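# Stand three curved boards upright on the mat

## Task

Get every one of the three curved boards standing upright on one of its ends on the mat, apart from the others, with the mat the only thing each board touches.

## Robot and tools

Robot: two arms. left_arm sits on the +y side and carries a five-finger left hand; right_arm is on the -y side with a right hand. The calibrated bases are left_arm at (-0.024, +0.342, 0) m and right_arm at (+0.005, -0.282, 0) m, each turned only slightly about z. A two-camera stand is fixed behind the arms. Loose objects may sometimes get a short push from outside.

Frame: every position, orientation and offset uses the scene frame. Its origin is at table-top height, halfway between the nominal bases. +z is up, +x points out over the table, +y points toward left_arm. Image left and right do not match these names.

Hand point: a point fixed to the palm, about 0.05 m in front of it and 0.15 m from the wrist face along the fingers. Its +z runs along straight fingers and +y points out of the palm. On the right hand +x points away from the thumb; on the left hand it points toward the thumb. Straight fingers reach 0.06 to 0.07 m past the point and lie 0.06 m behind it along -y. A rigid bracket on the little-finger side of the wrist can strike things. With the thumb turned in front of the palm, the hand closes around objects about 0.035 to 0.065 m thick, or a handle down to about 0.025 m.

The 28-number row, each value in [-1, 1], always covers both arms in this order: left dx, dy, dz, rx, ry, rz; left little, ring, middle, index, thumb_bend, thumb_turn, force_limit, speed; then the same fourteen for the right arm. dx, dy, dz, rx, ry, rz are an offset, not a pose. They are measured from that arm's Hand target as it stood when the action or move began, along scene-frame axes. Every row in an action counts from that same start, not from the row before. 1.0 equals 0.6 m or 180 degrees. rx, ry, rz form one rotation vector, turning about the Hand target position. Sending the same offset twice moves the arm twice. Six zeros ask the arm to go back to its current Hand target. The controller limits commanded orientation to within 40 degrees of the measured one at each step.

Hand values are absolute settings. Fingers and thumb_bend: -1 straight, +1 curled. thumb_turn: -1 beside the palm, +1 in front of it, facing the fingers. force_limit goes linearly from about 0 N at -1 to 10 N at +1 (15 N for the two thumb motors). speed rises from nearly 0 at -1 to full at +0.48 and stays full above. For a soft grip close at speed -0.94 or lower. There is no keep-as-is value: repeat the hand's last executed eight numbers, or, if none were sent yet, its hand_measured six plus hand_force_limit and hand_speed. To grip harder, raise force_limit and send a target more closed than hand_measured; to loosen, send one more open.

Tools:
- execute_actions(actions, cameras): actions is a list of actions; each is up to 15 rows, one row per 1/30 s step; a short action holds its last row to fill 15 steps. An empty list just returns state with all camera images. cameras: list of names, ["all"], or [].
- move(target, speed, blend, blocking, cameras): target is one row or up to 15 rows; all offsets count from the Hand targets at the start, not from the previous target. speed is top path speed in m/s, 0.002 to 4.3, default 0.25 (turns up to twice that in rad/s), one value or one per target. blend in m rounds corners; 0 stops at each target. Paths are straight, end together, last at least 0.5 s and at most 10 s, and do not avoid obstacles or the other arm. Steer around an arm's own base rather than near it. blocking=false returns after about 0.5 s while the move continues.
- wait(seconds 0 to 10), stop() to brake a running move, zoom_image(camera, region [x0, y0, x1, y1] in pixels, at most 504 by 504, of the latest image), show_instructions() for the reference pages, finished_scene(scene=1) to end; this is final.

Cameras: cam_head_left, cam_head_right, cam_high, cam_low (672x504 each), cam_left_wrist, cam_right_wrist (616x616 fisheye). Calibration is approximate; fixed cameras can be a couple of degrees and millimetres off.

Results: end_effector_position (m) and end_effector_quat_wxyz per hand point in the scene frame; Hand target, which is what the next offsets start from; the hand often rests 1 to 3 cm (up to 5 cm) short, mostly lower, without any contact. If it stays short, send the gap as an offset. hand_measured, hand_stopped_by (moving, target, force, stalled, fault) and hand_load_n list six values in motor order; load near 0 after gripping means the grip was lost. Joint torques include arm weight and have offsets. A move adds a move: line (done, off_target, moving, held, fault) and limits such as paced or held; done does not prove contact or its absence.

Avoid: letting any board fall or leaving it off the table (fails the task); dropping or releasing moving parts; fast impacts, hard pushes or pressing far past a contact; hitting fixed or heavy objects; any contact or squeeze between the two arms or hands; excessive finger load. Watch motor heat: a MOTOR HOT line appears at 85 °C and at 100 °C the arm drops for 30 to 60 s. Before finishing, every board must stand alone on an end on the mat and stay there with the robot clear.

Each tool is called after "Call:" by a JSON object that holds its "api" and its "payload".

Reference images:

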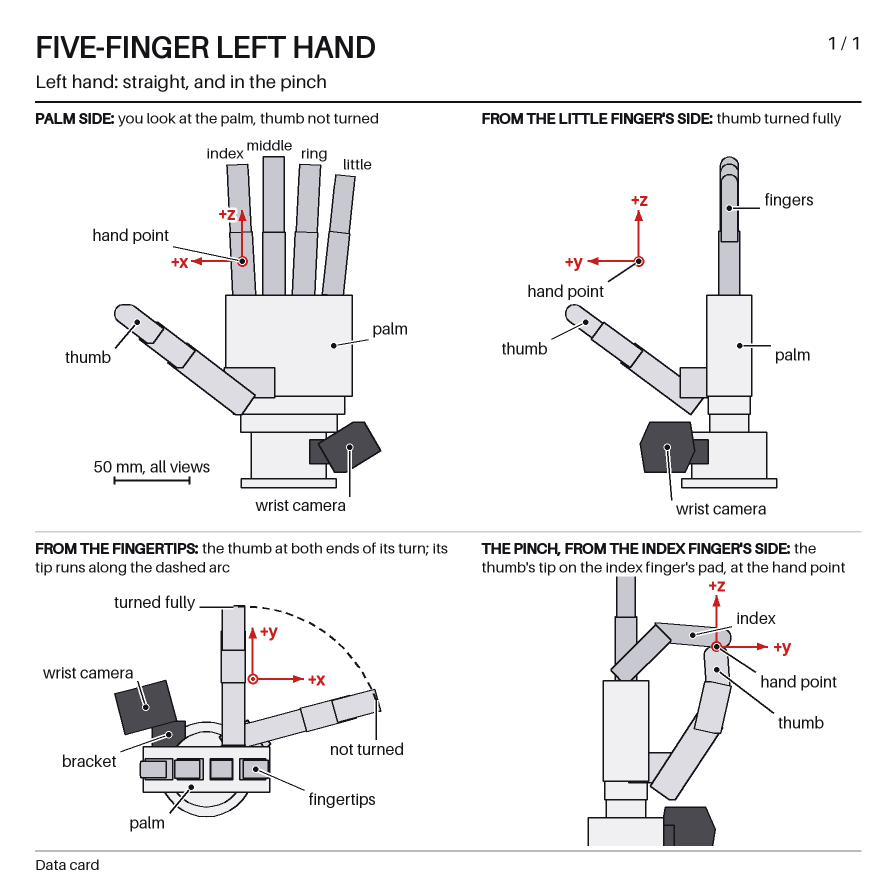

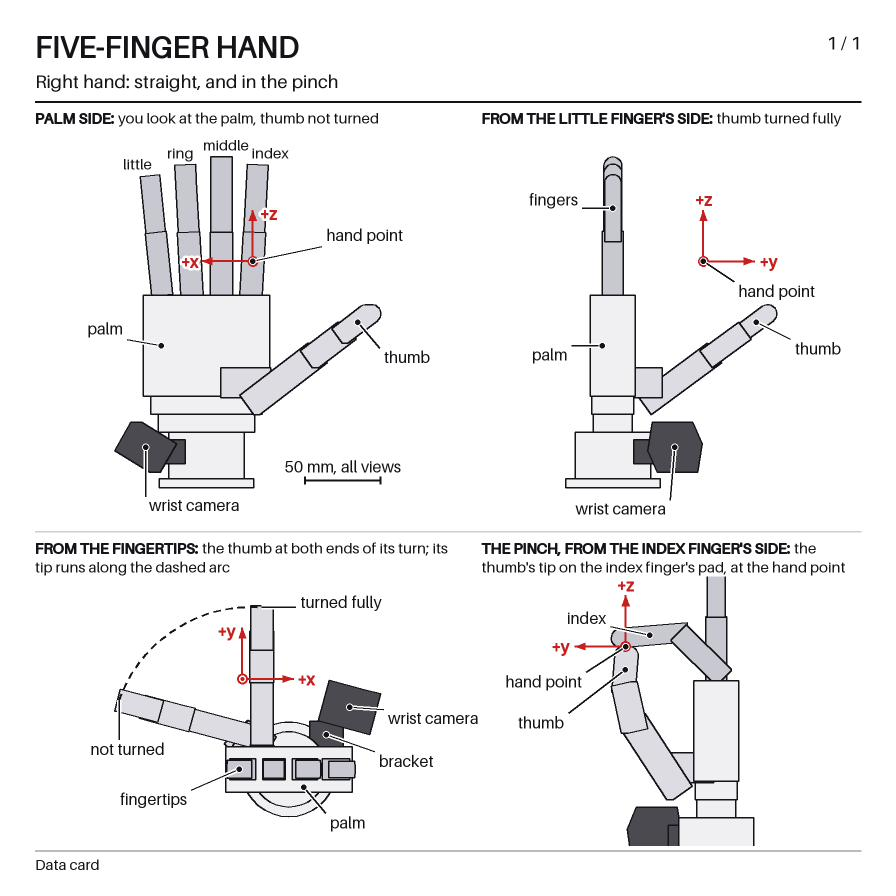

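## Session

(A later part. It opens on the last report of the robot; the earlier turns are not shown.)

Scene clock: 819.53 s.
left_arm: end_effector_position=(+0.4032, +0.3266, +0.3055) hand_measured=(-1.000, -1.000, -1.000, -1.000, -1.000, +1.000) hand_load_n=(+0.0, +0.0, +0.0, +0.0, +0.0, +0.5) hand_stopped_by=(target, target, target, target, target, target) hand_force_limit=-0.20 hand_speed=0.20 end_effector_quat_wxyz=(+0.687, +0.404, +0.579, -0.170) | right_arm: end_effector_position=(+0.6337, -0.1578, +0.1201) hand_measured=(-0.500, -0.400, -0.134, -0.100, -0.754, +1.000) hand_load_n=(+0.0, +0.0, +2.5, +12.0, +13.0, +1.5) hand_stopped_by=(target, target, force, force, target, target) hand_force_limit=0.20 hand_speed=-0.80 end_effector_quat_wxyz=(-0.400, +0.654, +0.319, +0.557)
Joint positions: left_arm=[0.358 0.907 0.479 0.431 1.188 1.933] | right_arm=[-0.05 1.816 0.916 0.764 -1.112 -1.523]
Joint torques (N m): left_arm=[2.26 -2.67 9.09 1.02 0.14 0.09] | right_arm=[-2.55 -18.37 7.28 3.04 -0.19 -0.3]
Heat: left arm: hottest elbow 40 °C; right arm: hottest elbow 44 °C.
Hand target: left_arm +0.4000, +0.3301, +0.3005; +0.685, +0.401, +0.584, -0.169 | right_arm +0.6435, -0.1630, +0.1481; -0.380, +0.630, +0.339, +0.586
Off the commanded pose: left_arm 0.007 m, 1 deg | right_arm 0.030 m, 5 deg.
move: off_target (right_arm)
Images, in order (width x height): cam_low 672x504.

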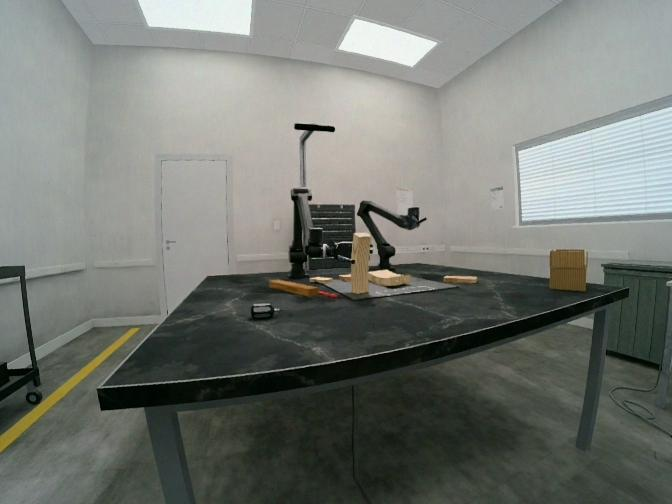

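Call:
{"api": "move", "payload": {"target": [0, 0, 0, 0, 0, 0, -1, -1, -1, -1, -1, 1, -0.2, 0.2, 0.0, 0.0, -0.035, 0, 0.0, 0, -0.5, -0.4, 0.1, 0.1, -0.75, 1, 0.2, -0.8], "speed": 0.05, "cameras": ["cam_low"]}}

Call:
{"api": "zoom_image", "payload": {"camera": "cam_low", "region": [310, 215, 420, 305]}}

Scene clock: 827.80 s.
left_arm: end_effector_position=(+0.4032, +0.3266, +0.3055) hand_measured=(-1.000, -1.000, -1.000, -1.000, -1.000, +1.000) hand_load_n=(+0.0, +0.0, +0.0, +0.0, +0.0, +0.5) hand_stopped_by=(target, target, target, target, target, target) hand_force_limit=-0.20 hand_speed=0.20 end_effector_quat_wxyz=(+0.687, +0.404, +0.579, -0.170) | right_arm: end_effector_position=(+0.6366, -0.1571, +0.1175) hand_measured=(-0.500, -0.400, -0.134, -0.100, -0.754, +1.000) hand_load_n=(+0.0, +0.0, +3.0, +13.0, +12.5, +2.0) hand_stopped_by=(target, target, force, force, target, target) hand_force_limit=0.20 hand_speed=-0.80 end_effector_quat_wxyz=(-0.395, +0.642, +0.330, +0.569)
Joint positions: left_arm=[0.358 0.907 0.479 0.431 1.188 1.933] | right_arm=[-0.05 1.844 0.916 0.834 -1.117 -1.523]
Joint torques (N m): left_arm=[2.08 -2.67 9.11 1.06 0.14 0.09] | right_arm=[-2.55 -16.79 6.53 2.43 0.01 -0.3]
Heat: left arm: hottest elbow 40 °C; right arm: hottest elbow 44 °C.
Hand target: left_arm +0.4000, +0.3301, +0.3005; +0.685, +0.401, +0.584, -0.169 | right_arm +0.6434, -0.1630, +0.1270; -0.380, +0.630, +0.340, +0.586
Off the commanded pose: left_arm 0.007 m, 1 deg | right_arm 0.013 m, 3 deg.
move: off_target (right_arm)
Images, in order (width x height): cam_low 672x504.

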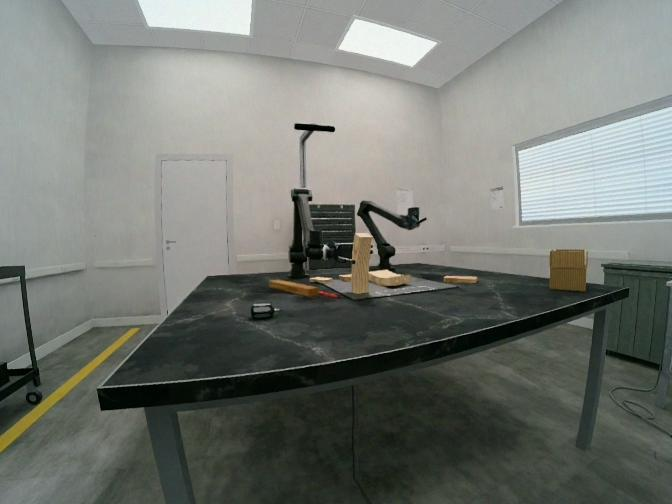

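Scaled by 4.582 from the camera's 672x504 image, which has a finer 960x720 frame.

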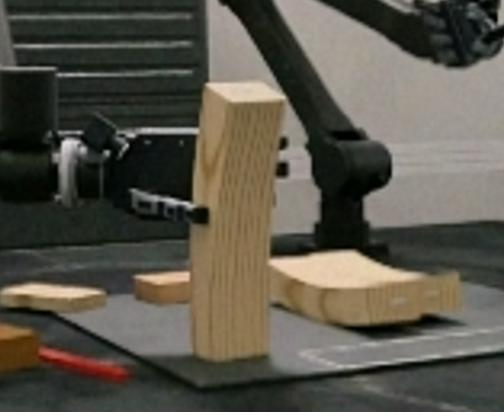

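Call:
{"api": "move", "payload": {"target": [0.25, -0.30, -0.183, 0, 0, -0.167, -1, -1, -1, -1, -1, 1, -0.2, 0.2, 0.0, 0.0, 0, 0, 0.0, 0, -0.5, -0.4, 0.1, 0.1, -0.75, 1, 0.2, -0.8], "speed": 0.25, "cameras": ["cam_left_wrist", "cam_low"]}}

Scene clock: 863.23 s.
left_arm: end_effector_position=(+0.5372, +0.1561, +0.1800) hand_measured=(-1.000, -1.000, -1.000, -1.000, -1.000, +1.000) hand_load_n=(+0.0, +0.0, +0.0, +0.0, +0.0, +0.0) hand_stopped_by=(target, target, target, target, target, target) hand_force_limit=-0.20 hand_speed=0.20 end_effector_quat_wxyz=(+0.611, +0.533, +0.474, -0.344) | right_arm: end_effector_position=(+0.6366, -0.1571, +0.1176) hand_measured=(-0.500, -0.400, -0.134, -0.100, -0.754, +1.000) hand_load_n=(+0.0, +0.0, +3.0, +13.0, +12.5, +2.0) hand_stopped_by=(target, target, force, force, target, target) hand_force_limit=0.20 hand_speed=-0.80 end_effector_quat_wxyz=(-0.395, +0.642, +0.330, +0.569)
Joint positions: left_arm=[0 1.711 0.817 0.826 1.334 1.969] | right_arm=[-0.05 1.844 0.916 0.835 -1.117 -1.523]
Joint torques (N m): left_arm=[0.38 -9.64 10.66 2.14 0.19 -0.12] | right_arm=[-2.49 -16.62 6.53 2.51 0.01 -0.29]
Heat: left arm: hottest elbow 40 °C; right arm: hottest elbow 42 °C.
Hand target: left_arm +0.5499, +0.1500, +0.1906; +0.617, +0.539, +0.460, -0.341 | right_arm +0.6434, -0.1630, +0.1271; -0.380, +0.630, +0.340, +0.586
Off the commanded pose: left_arm 0.018 m, 2 deg | right_arm 0.013 m, 3 deg.
move: off_target (left_arm, right_arm)
camera_calibration:
cam_left_wrist: T_world_to_cam=[[-0.799409, -0.143459, -0.583408, 0.559465], [0.402652, 0.592772, -0.69749, -0.177602], [0.445889, -0.79249, -0.416104, 0.0721723], [0, 0, 0, 1]] pos_world=[0.486572, 0.242733, 0.232552]
Images, in order (width x height): cam_low 672x504, cam_left_wrist 616x616.

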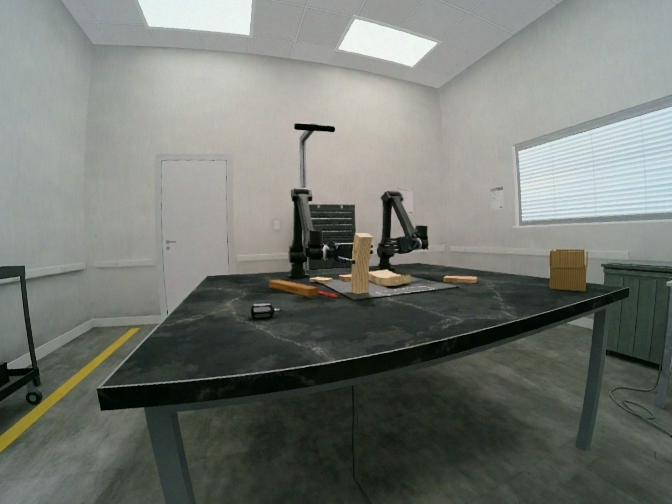

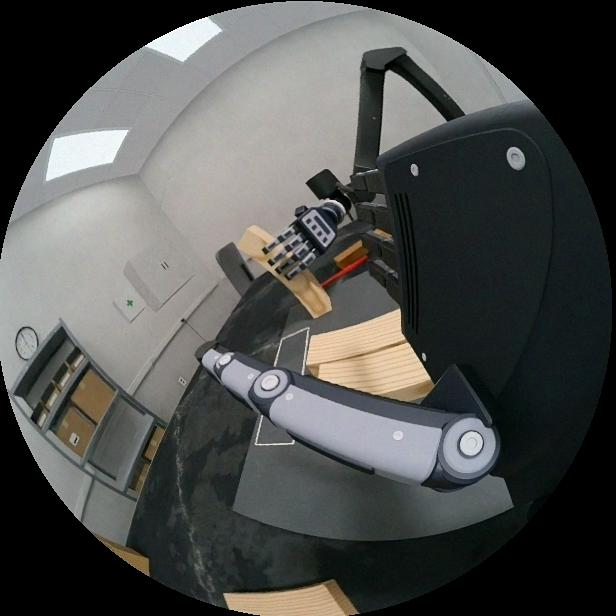

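Call:
{"api": "zoom_image", "payload": {"camera": "cam_left_wrist", "region": [225, 215, 345, 335]}}

Scaled by 4.200 from the camera's 616x616 image, which has a finer 880x880 frame.

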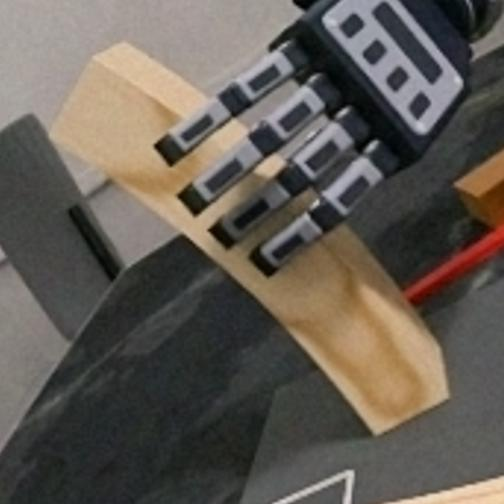

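Call:
{"api": "move", "payload": {"target": [0, 0, 0, 0, 0, 0, -1, -1, -1, -1, -1, 1, -0.2, 0.2, 0.0, 0.0, 0, 0, 0.0, 0, -0.5, -0.4, 0.1, -0.128, -0.75, 1, 0.2, -0.9], "speed": 0.1, "cameras": ["cam_left_wrist", "cam_low"]}}

Call:
{"api": "zoom_image", "payload": {"camera": "cam_left_wrist", "region": [225, 215, 345, 335]}}

Call:
{"api": "zoom_image", "payload": {"camera": "cam_low", "region": [310, 215, 420, 305]}}

Scene clock: 922.93 s.
left_arm: end_effector_position=(+0.5372, +0.1561, +0.1799) hand_measured=(-1.000, -1.000, -1.000, -1.000, -1.000, +1.000) hand_load_n=(+0.0, +0.0, +0.0, +0.0, +0.0, +0.5) hand_stopped_by=(target, target, target, target, target, target) hand_force_limit=-0.20 hand_speed=0.20 end_effector_quat_wxyz=(+0.611, +0.532, +0.474, -0.345) | right_arm: end_effector_position=(+0.6371, -0.1576, +0.1174) hand_measured=(-0.500, -0.400, -0.134, -0.128, -0.754, +1.000) hand_load_n=(+0.0, +0.0, +8.5, +0.5, +8.0, +3.5) hand_stopped_by=(target, target, force, target, target, target) hand_force_limit=0.20 hand_speed=-0.90 end_effector_quat_wxyz=(-0.394, +0.642, +0.329, +0.570)
Joint positions: left_arm=[0 1.711 0.817 0.826 1.334 1.967] | right_arm=[-0.051 1.845 0.916 0.837 -1.115 -1.523]
Joint torques (N m): left_arm=[0.26 -9.58 10.65 2.22 0.19 -0.13] | right_arm=[-2.43 -16.67 6.53 2.52 -0.05 -0.29]
Motor temperatures (°C): left_arm=[28 29 42 28 27 29] | right_arm=[27 39 41 28 28 28]
Heat: left arm: hottest elbow 42 °C; right arm: hottest elbow 41 °C.
Hand target: left_arm +0.5499, +0.1500, +0.1906; +0.618, +0.539, +0.460, -0.341 | right_arm +0.6435, -0.1629, +0.1270; -0.380, +0.630, +0.340, +0.586
Off the commanded pose: left_arm 0.018 m, 2 deg | right_arm 0.013 m, 3 deg.
move: off_target (left_arm, right_arm)
camera_calibration:
cam_left_wrist: T_world_to_cam=[[-0.800308, -0.143737, -0.582105, 0.559667], [0.401514, 0.592547, -0.698337, -0.176797], [0.445302, -0.792608, -0.416508, 0.0725804], [0, 0, 0, 1]] pos_world=[0.486572, 0.242733, 0.232551]
Images, in order (width x height): cam_low 672x504, cam_left_wrist 616x616.

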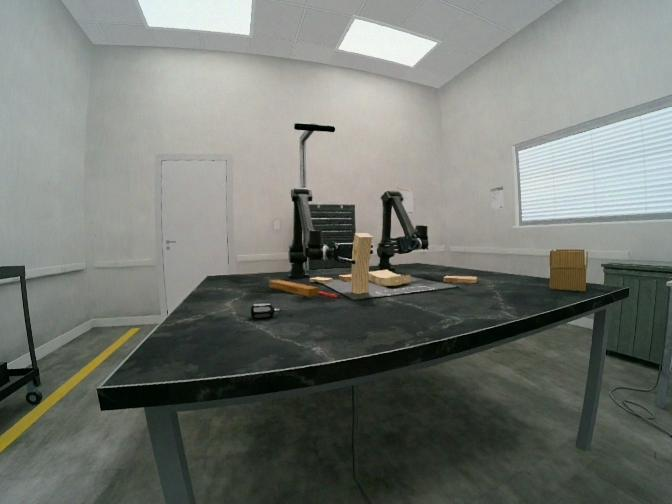

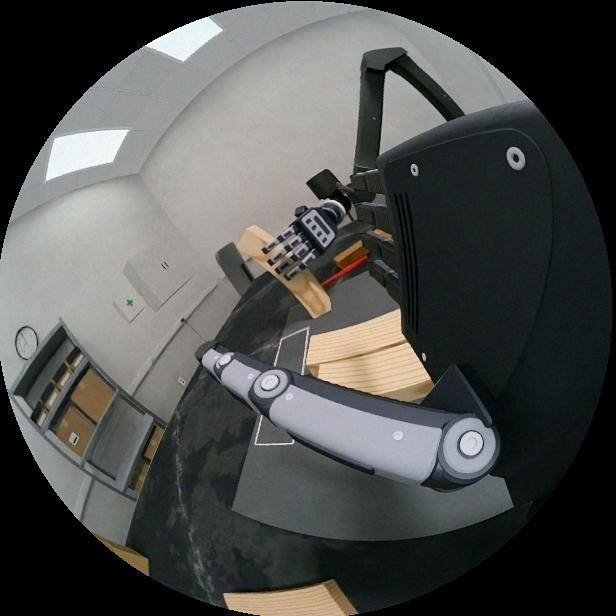

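Scaled by 4.200 from the camera's 616x616 image, which has a finer 880x880 frame.

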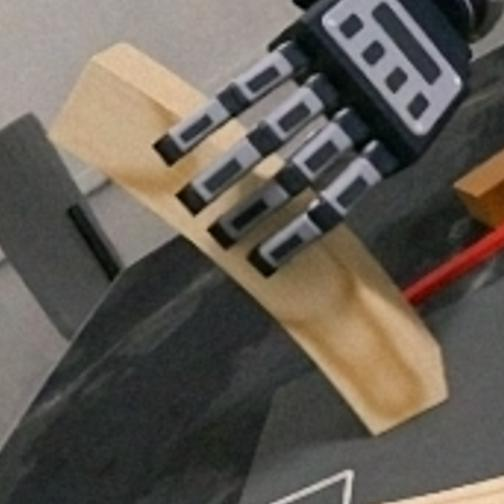

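Scaled by 4.582 from the camera's 672x504 image, which has a finer 960x720 frame.

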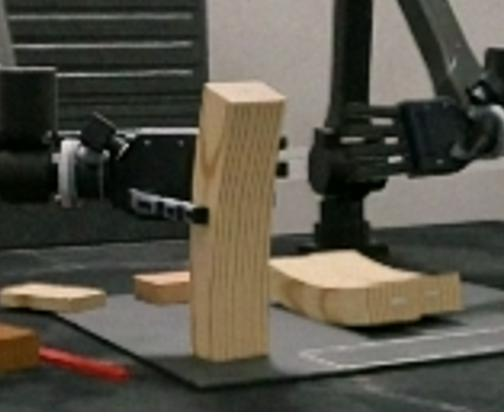

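Call:
{"api": "move", "payload": {"target": [0, 0, 0, 0, 0, 0, -1, -1, -1, -1, -1, 1, -0.2, 0.2, 0.0, 0.0, -0.025, 0, 0.0, 0, -0.5, -0.4, 0.1, -0.128, -0.75, 1, 0.2, -0.9], "speed": 0.1, "cameras": ["cam_left_wrist", "cam_low"]}}

Call:
{"api": "zoom_image", "payload": {"camera": "cam_left_wrist", "region": [225, 215, 345, 335]}}

Call:
{"api": "zoom_image", "payload": {"camera": "cam_low", "region": [310, 215, 420, 305]}}

Scene clock: 934.27 s.
left_arm: end_effector_position=(+0.5372, +0.1561, +0.1799) hand_measured=(-1.000, -1.000, -1.000, -1.000, -1.000, +1.000) hand_load_n=(+0.0, +0.0, +0.0, +0.0, +0.0, +0.5) hand_stopped_by=(target, target, target, target, target, target) hand_force_limit=-0.20 hand_speed=0.20 end_effector_quat_wxyz=(+0.611, +0.532, +0.474, -0.345) | right_arm: end_effector_position=(+0.6392, -0.1575, +0.1158) hand_measured=(-0.500, -0.400, -0.136, -0.128, -0.754, +1.000) hand_load_n=(+0.0, +0.0, +9.0, +1.0, +7.0, +3.0) hand_stopped_by=(target, target, force, target, target, target) hand_force_limit=0.20 hand_speed=-0.90 end_effector_quat_wxyz=(-0.388, +0.633, +0.337, +0.579)
Joint positions: left_arm=[0 1.711 0.817 0.826 1.334 1.966] | right_arm=[-0.051 1.866 0.916 0.887 -1.117 -1.526]
Joint torques (N m): left_arm=[0.38 -9.52 10.63 2.24 0.2 -0.11] | right_arm=[-2.55 -15.62 6.12 1.99 0.03 -0.25]
Heat: left arm: hottest elbow 42 °C; right arm: hottest elbow 41 °C.
Hand target: left_arm +0.5499, +0.1500, +0.1906; +0.618, +0.539, +0.460, -0.341 | right_arm +0.6434, -0.1629, +0.1119; -0.380, +0.630, +0.339, +0.586
Off the commanded pose: left_arm 0.018 m, 2 deg | right_arm 0.008 m, 1 deg.
move: off_target (left_arm)
camera_calibration:
cam_left_wrist: T_world_to_cam=[[-0.800493, -0.14379, -0.581838, 0.559707], [0.401294, 0.592481, -0.698519, -0.176632], [0.445168, -0.792648, -0.416575, 0.0726706], [0, 0, 0, 1]] pos_world=[0.486572, 0.242733, 0.232551]
Images, in order (width x height): cam_low 672x504, cam_left_wrist 616x616.

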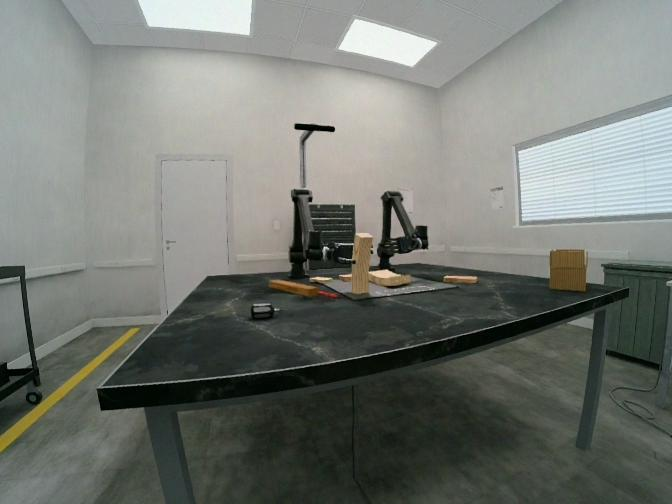

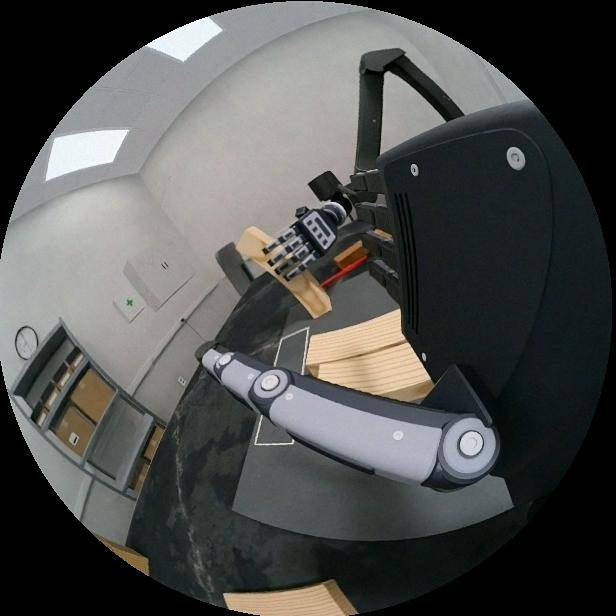

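Scaled by 4.200 from the camera's 616x616 image, which has a finer 880x880 frame.

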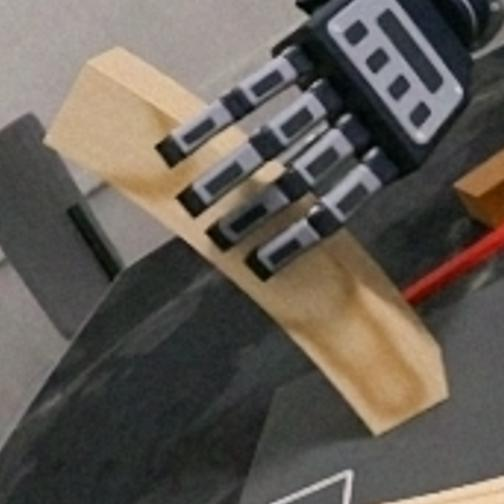

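Scaled by 4.582 from the camera's 672x504 image, which has a finer 960x720 frame.

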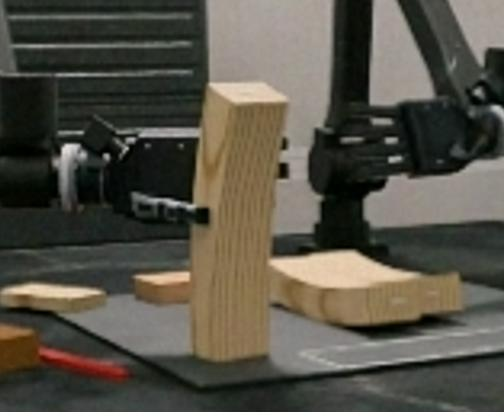

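Call:
{"api": "zoom_image", "payload": {"camera": "cam_left_wrist", "region": [295, 285, 345, 335]}}

Call:
{"api": "zoom_image", "payload": {"camera": "cam_left_wrist", "region": [225, 215, 275, 265]}}

Scaled by 10.080 from the camera's 616x616 image, which has a finer 880x880 frame.

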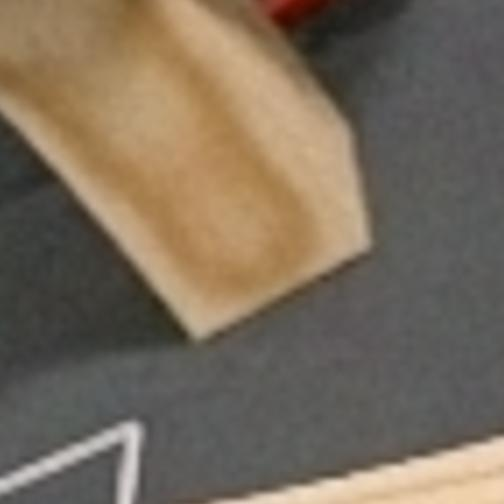

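Scaled by 10.080 from the camera's 616x616 image, which has a finer 880x880 frame.

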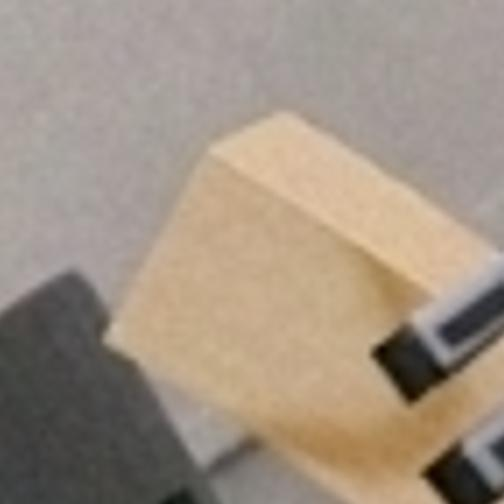

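Call:
{"api": "move", "payload": {"target": [0, 0, 0, 0, 0, 0, -1, -1, -1, -1, -1, 1, -0.2, 0.2, 0.004, 0.0, 0.02, 0, 0.0, 0, -0.5, -0.4, 0.1, -0.128, -0.75, 1, 0.2, -0.9], "speed": 0.05, "cameras": ["cam_left_wrist"]}}

Call:
{"api": "zoom_image", "payload": {"camera": "cam_left_wrist", "region": [225, 215, 345, 335]}}

Scene clock: 972.10 s.
left_arm: end_effector_position=(+0.5372, +0.1561, +0.1799) hand_measured=(-1.000, -1.000, -1.000, -1.000, -1.000, +1.000) hand_load_n=(+0.0, +0.0, +0.0, +0.0, +0.0, +0.0) hand_stopped_by=(target, target, target, target, target, target) hand_force_limit=-0.20 hand_speed=0.20 end_effector_quat_wxyz=(+0.611, +0.532, +0.474, -0.345) | right_arm: end_effector_position=(+0.6391, -0.1575, +0.1156) hand_measured=(-0.500, -0.400, -0.136, -0.128, -0.754, +1.000) hand_load_n=(+0.0, +0.0, +9.5, +1.0, +7.0, +2.5) hand_stopped_by=(target, target, force, target, target, target) hand_force_limit=0.20 hand_speed=-0.90 end_effector_quat_wxyz=(-0.388, +0.633, +0.337, +0.579)
Joint positions: left_arm=[0 1.711 0.817 0.826 1.334 1.966] | right_arm=[-0.051 1.866 0.916 0.887 -1.117 -1.526]
Joint torques (N m): left_arm=[0.44 -9.58 10.65 2.25 0.2 -0.11] | right_arm=[-2.61 -17.61 6.91 0.58 0.04 -0.2]
Heat: left arm: hottest elbow 42 °C; right arm: hottest elbow 40 °C.
Hand target: left_arm +0.5499, +0.1500, +0.1906; +0.618, +0.539, +0.460, -0.341 | right_arm +0.6458, -0.1629, +0.1240; -0.380, +0.630, +0.340, +0.586
Off the commanded pose: left_arm 0.018 m, 2 deg | right_arm 0.012 m, 1 deg.
move: off_target (left_arm, right_arm)
camera_calibration:
cam_left_wrist: T_world_to_cam=[[-0.800493, -0.14379, -0.581838, 0.559707], [0.401294, 0.592481, -0.698519, -0.176632], [0.445168, -0.792648, -0.416575, 0.0726706], [0, 0, 0, 1]] pos_world=[0.486572, 0.242733, 0.232551]
Images, in order (width x height): cam_left_wrist 616x616.

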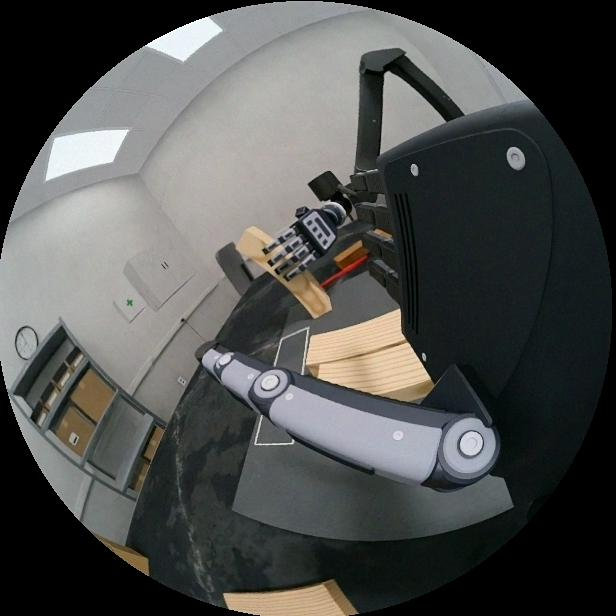

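Scaled by 4.200 from the camera's 616x616 image, which has a finer 880x880 frame.

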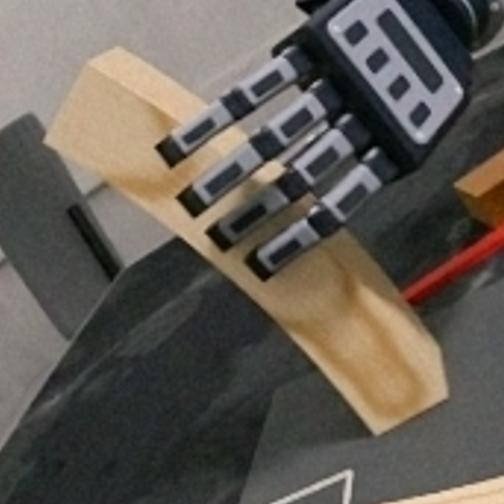

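Call:
{"api": "execute_actions", "payload": {"actions": [[[0, 0, 0, 0, 0, 0, -1, -1, -1, -1, -1, 1, -0.2, 0.2, 0, 0, 0, 0, 0, 0, -0.7, -0.7, -1, -1, -1, 1, 0.25, 0.5]]], "cameras": ["cam_low", "cam_left_wrist", "cam_head_left"]}}

Scene clock: 977.57 s.
left_arm: end_effector_position=(+0.5372, +0.1561, +0.1799) hand_measured=(-1.000, -1.000, -1.000, -1.000, -1.000, +1.000) hand_load_n=(+0.0, +0.0, +0.0, +0.0, +0.0, +0.5) hand_stopped_by=(target, target, target, target, target, target) hand_force_limit=-0.20 hand_speed=0.20 end_effector_quat_wxyz=(+0.611, +0.532, +0.474, -0.345) | right_arm: end_effector_position=(+0.6393, -0.1584, +0.1149) hand_measured=(-0.700, -0.700, -1.000, -1.000, -1.000, +1.000) hand_load_n=(+0.0, +0.0, +0.0, +0.0, +0.0, +0.5) hand_stopped_by=(target, target, target, target, target, target) hand_force_limit=0.25 hand_speed=0.50 end_effector_quat_wxyz=(-0.388, +0.634, +0.336, +0.579)
Joint positions: left_arm=[0 1.711 0.817 0.826 1.334 1.966] | right_arm=[-0.052 1.866 0.916 0.883 -1.116 -1.527]
Joint torques (N m): left_arm=[0.38 -9.58 10.63 2.19 0.19 -0.11] | right_arm=[-2.43 -17.61 6.91 0.84 0 -0.21]
Heat: left arm: hottest elbow 42 °C; right arm: hottest elbow 40 °C.
Hand target: left_arm +0.5499, +0.1500, +0.1906; +0.618, +0.539, +0.460, -0.341 | right_arm +0.6459, -0.1630, +0.1240; -0.380, +0.630, +0.340, +0.586
Off the commanded pose: left_arm 0.018 m, 2 deg | right_arm 0.012 m, 1 deg.
Step readings (end_effector_position of left_arm | right_arm):
0: (+0.5372, +0.1561, +0.1799) | (+0.6391, -0.1575, +0.1156)
1: (+0.5372, +0.1561, +0.1799) | (+0.6391, -0.1575, +0.1156)
2: (+0.5372, +0.1561, +0.1799) | (+0.6391, -0.1575, +0.1156)
4: (+0.5372, +0.1561, +0.1799) | (+0.6392, -0.1578, +0.1152)
8: (+0.5372, +0.1561, +0.1799) | (+0.6392, -0.1583, +0.1150)
15: (+0.5372, +0.1561, +0.1799) | (+0.6393, -0.1584, +0.1149)
camera_calibration:
cam_left_wrist: T_world_to_cam=[[-0.800493, -0.14379, -0.581838, 0.559707], [0.401294, 0.592481, -0.698519, -0.176632], [0.445168, -0.792648, -0.416575, 0.0726706], [0, 0, 0, 1]] pos_world=[0.486572, 0.242733, 0.232551]
Images, in order (width x height): cam_head_left 672x504, cam_low 672x504, cam_left_wrist 616x616.

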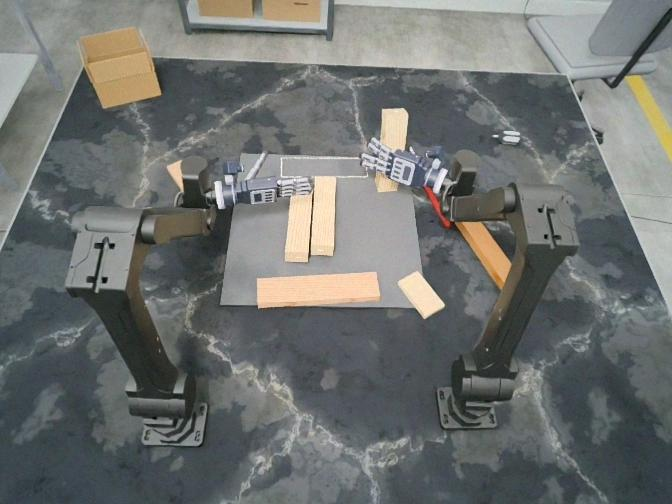

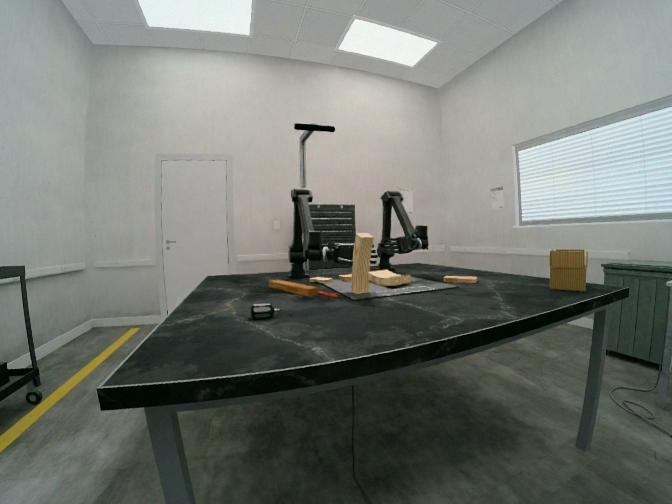

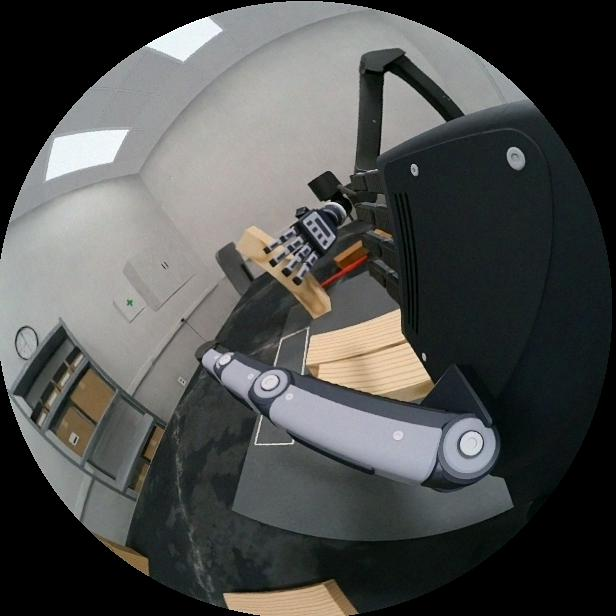

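Call:
{"api": "move", "payload": {"target": [[0, 0, 0, 0, 0, 0, -1, -1, -1, -1, -1, 1, -0.2, 0.2, -0.02, -0.037, 0, 0, 0.0, 0, -1, -1, -1, -1, -1, 1, 0.25, 0],[0, 0, 0, 0, 0, 0, -1, -1, -1, -1, -1, 1, -0.2, 0.2, -0.126, -0.235, 0, 0, 0.0, 0, -1, -1, -1, -1, -1, 1, 0.25, 0]], "speed": [0.05, 0.12], "blend": [0.01, 0], "cameras": ["cam_low", "cam_left_wrist", "cam_head_left", "cam_high"]}}

Scene clock: 985.80 s.
left_arm: end_effector_position=(+0.5372, +0.1561, +0.1799) hand_measured=(-1.000, -1.000, -1.000, -1.000, -1.000, +1.000) hand_load_n=(+0.0, +0.0, +0.0, +0.0, +0.0, +0.0) hand_stopped_by=(target, target, target, target, target, target) hand_force_limit=-0.20 hand_speed=0.20 end_effector_quat_wxyz=(+0.611, +0.532, +0.474, -0.345) | right_arm: end_effector_position=(+0.5711, -0.3026, +0.1146) hand_measured=(-1.000, -1.000, -1.000, -1.000, -1.000, +1.000) hand_load_n=(+0.0, +0.0, +0.0, +0.0, +0.0, +0.5) hand_stopped_by=(target, target, target, target, target, target) hand_force_limit=0.25 hand_speed=0.00 end_effector_quat_wxyz=(-0.387, +0.633, +0.332, +0.582)
Joint positions: left_arm=[0 1.711 0.817 0.826 1.334 1.966] | right_arm=[-0.38 1.784 0.803 0.81 -1.435 -1.637]
Joint torques (N m): left_arm=[0.38 -9.58 10.62 2.24 0.18 -0.11] | right_arm=[-2.2 -17.03 5.19 0.64 -0.2 -0.21]
Heat: left arm: hottest elbow 42 °C; right arm: hottest elbow 40 °C.
Hand target: left_arm +0.5499, +0.1500, +0.1906; +0.618, +0.539, +0.460, -0.341 | right_arm +0.5703, -0.3041, +0.1240; -0.380, +0.630, +0.339, +0.586
Off the commanded pose: left_arm 0.018 m, 2 deg | right_arm 0.010 m, 1 deg.
move: off_target (left_arm)
camera_calibration:
cam_left_wrist: T_world_to_cam=[[-0.800493, -0.14379, -0.581838, 0.559707], [0.401294, 0.592481, -0.698519, -0.176632], [0.445168, -0.792648, -0.416575, 0.0726706], [0, 0, 0, 1]] pos_world=[0.486572, 0.242733, 0.232551]
Images, in order (width x height): cam_head_left 672x504, cam_high 672x504, cam_low 672x504, cam_left_wrist 616x616.

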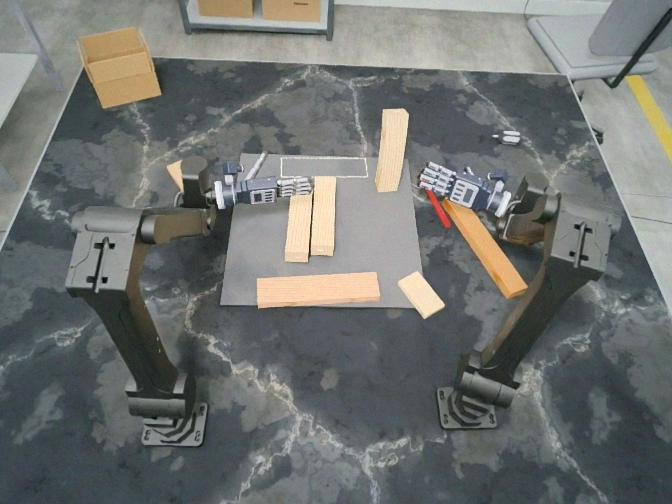

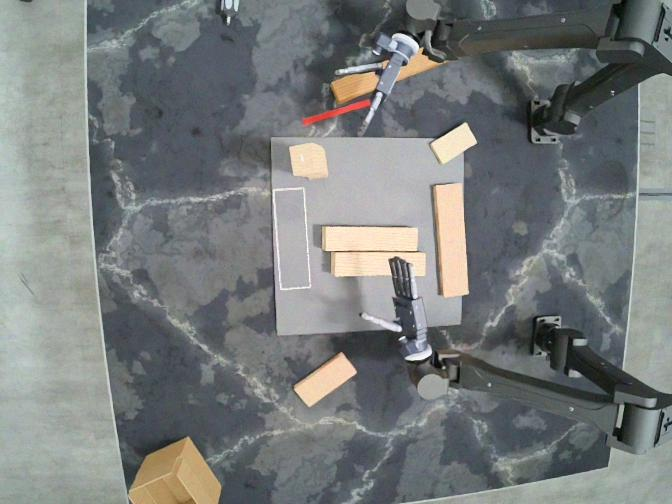

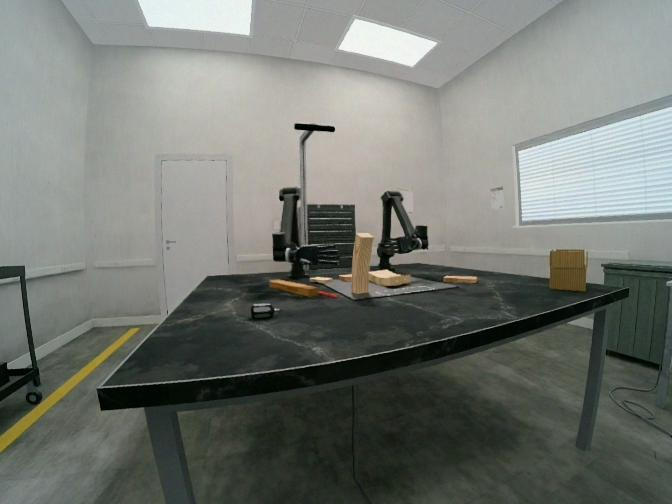

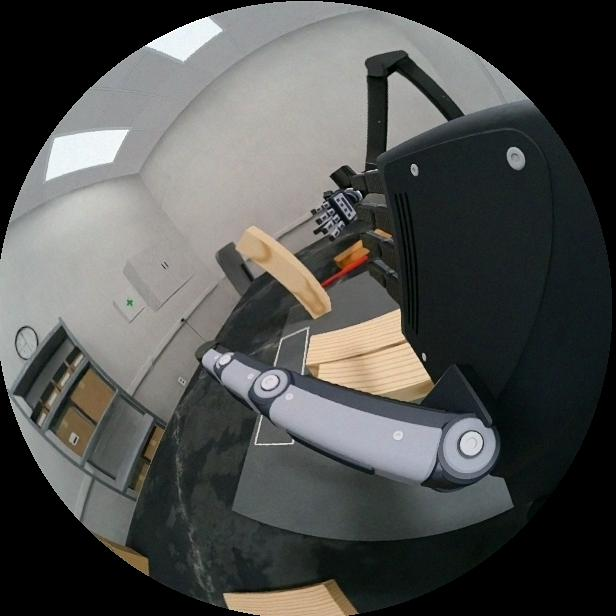

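Call:
{"api": "move", "payload": {"target": [-0.1, -0.065, 0.02, 0.2672, 0.4843, 0.4224, 1, 1, -1, -1, -1, 1, -0.2, 0.2, 0, 0, 0, 0, 0, 0, -1, -1, -1, -1, -1, 1, 0.25, 0], "speed": 0.25, "cameras": ["cam_low", "cam_left_wrist", "cam_head_left", "cam_high"]}}

Scene clock: 1045.57 s.
left_arm: end_effector_position=(+0.4815, +0.1225, +0.1959) hand_measured=(+1.000, +1.000, -1.000, -1.000, -1.000, +1.000) hand_load_n=(+0.0, +0.0, +0.0, +0.0, +0.0, +0.0) hand_stopped_by=(target, target, target, target, target, target) hand_force_limit=-0.20 hand_speed=0.20 end_effector_quat_wxyz=(-0.010, +0.000, +1.000, +0.003) | right_arm: end_effector_position=(+0.5711, -0.3026, +0.1146) hand_measured=(-1.000, -1.000, -1.000, -1.000, -1.000, +1.000) hand_load_n=(+0.0, +0.0, +0.0, +0.0, +0.0, +0.0) hand_stopped_by=(target, target, target, target, target, target) hand_force_limit=0.25 hand_speed=0.00 end_effector_quat_wxyz=(-0.387, +0.633, +0.332, +0.582)
Joint positions: left_arm=[-0.457 1.962 1.983 -1.613 0.003 1.092] | right_arm=[-0.38 1.784 0.803 0.81 -1.435 -1.637]
Joint torques (N m): left_arm=[0.38 -15.21 13.76 -0.13 -0.13 -0.13] | right_arm=[-2.14 -16.97 5.16 0.85 -0.2 -0.17]
Heat: left arm: hottest elbow 43 °C; right arm: hottest elbow 39 °C.
Hand target: left_arm +0.4899, +0.1111, +0.2026; +0.000, -0.001, +1.000, +0.000 | right_arm +0.5703, -0.3040, +0.1239; -0.380, +0.629, +0.339, +0.587
Off the commanded pose: left_arm 0.016 m, 1 deg | right_arm 0.010 m, 1 deg.
move: off_target (left_arm)
camera_calibration:
cam_left_wrist: T_world_to_cam=[[-0.288712, -0.957225, 0.0191278, 0.255163], [-0.825991, 0.259133, 0.500589, 0.273616], [-0.484133, 0.128727, -0.865474, 0.499965], [0, 0, 0, 1]] pos_world=[0.541722, 0.108987, 0.290856]
Images, in order (width x height): cam_head_left 672x504, cam_high 672x504, cam_low 672x504, cam_left_wrist 616x616.

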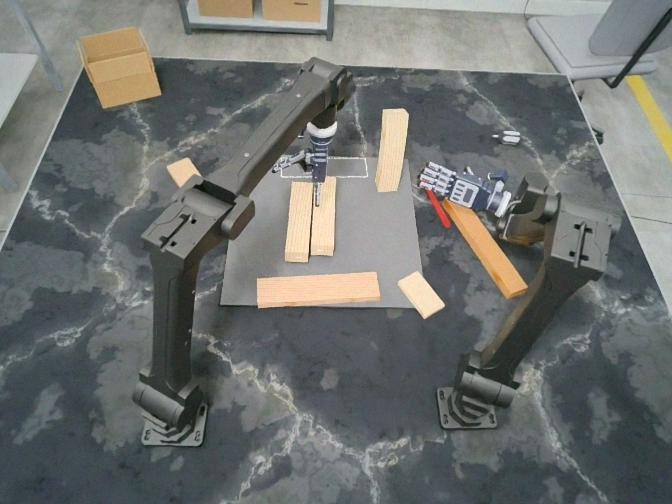

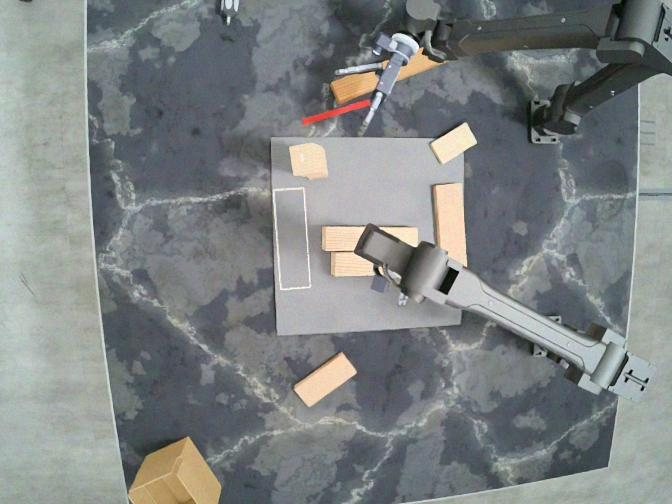

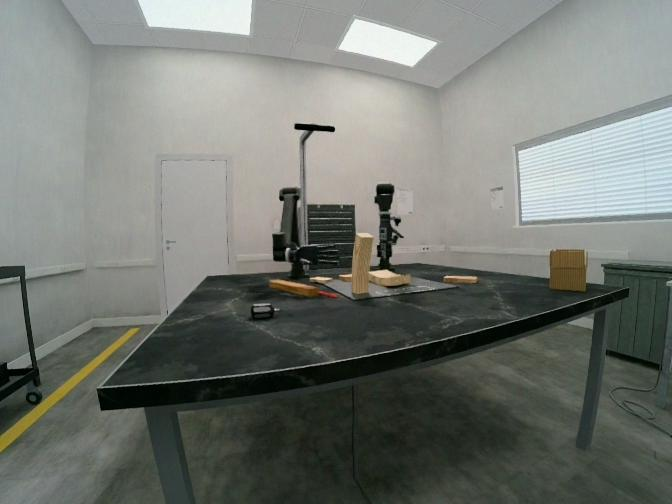

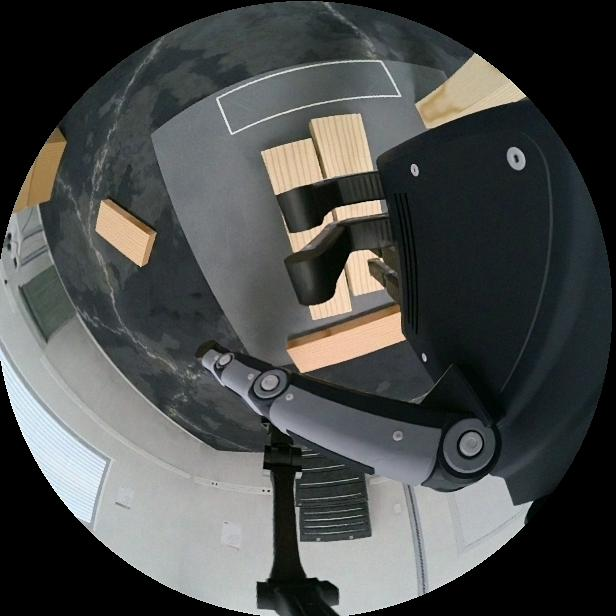

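Call:
{"api": "zoom_image", "payload": {"camera": "cam_left_wrist", "region": [250, 100, 420, 330]}}

Scaled by 2.191 from the camera's 616x616 image, which has a finer 880x880 frame.

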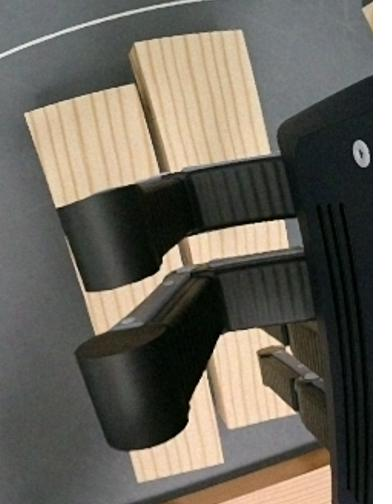

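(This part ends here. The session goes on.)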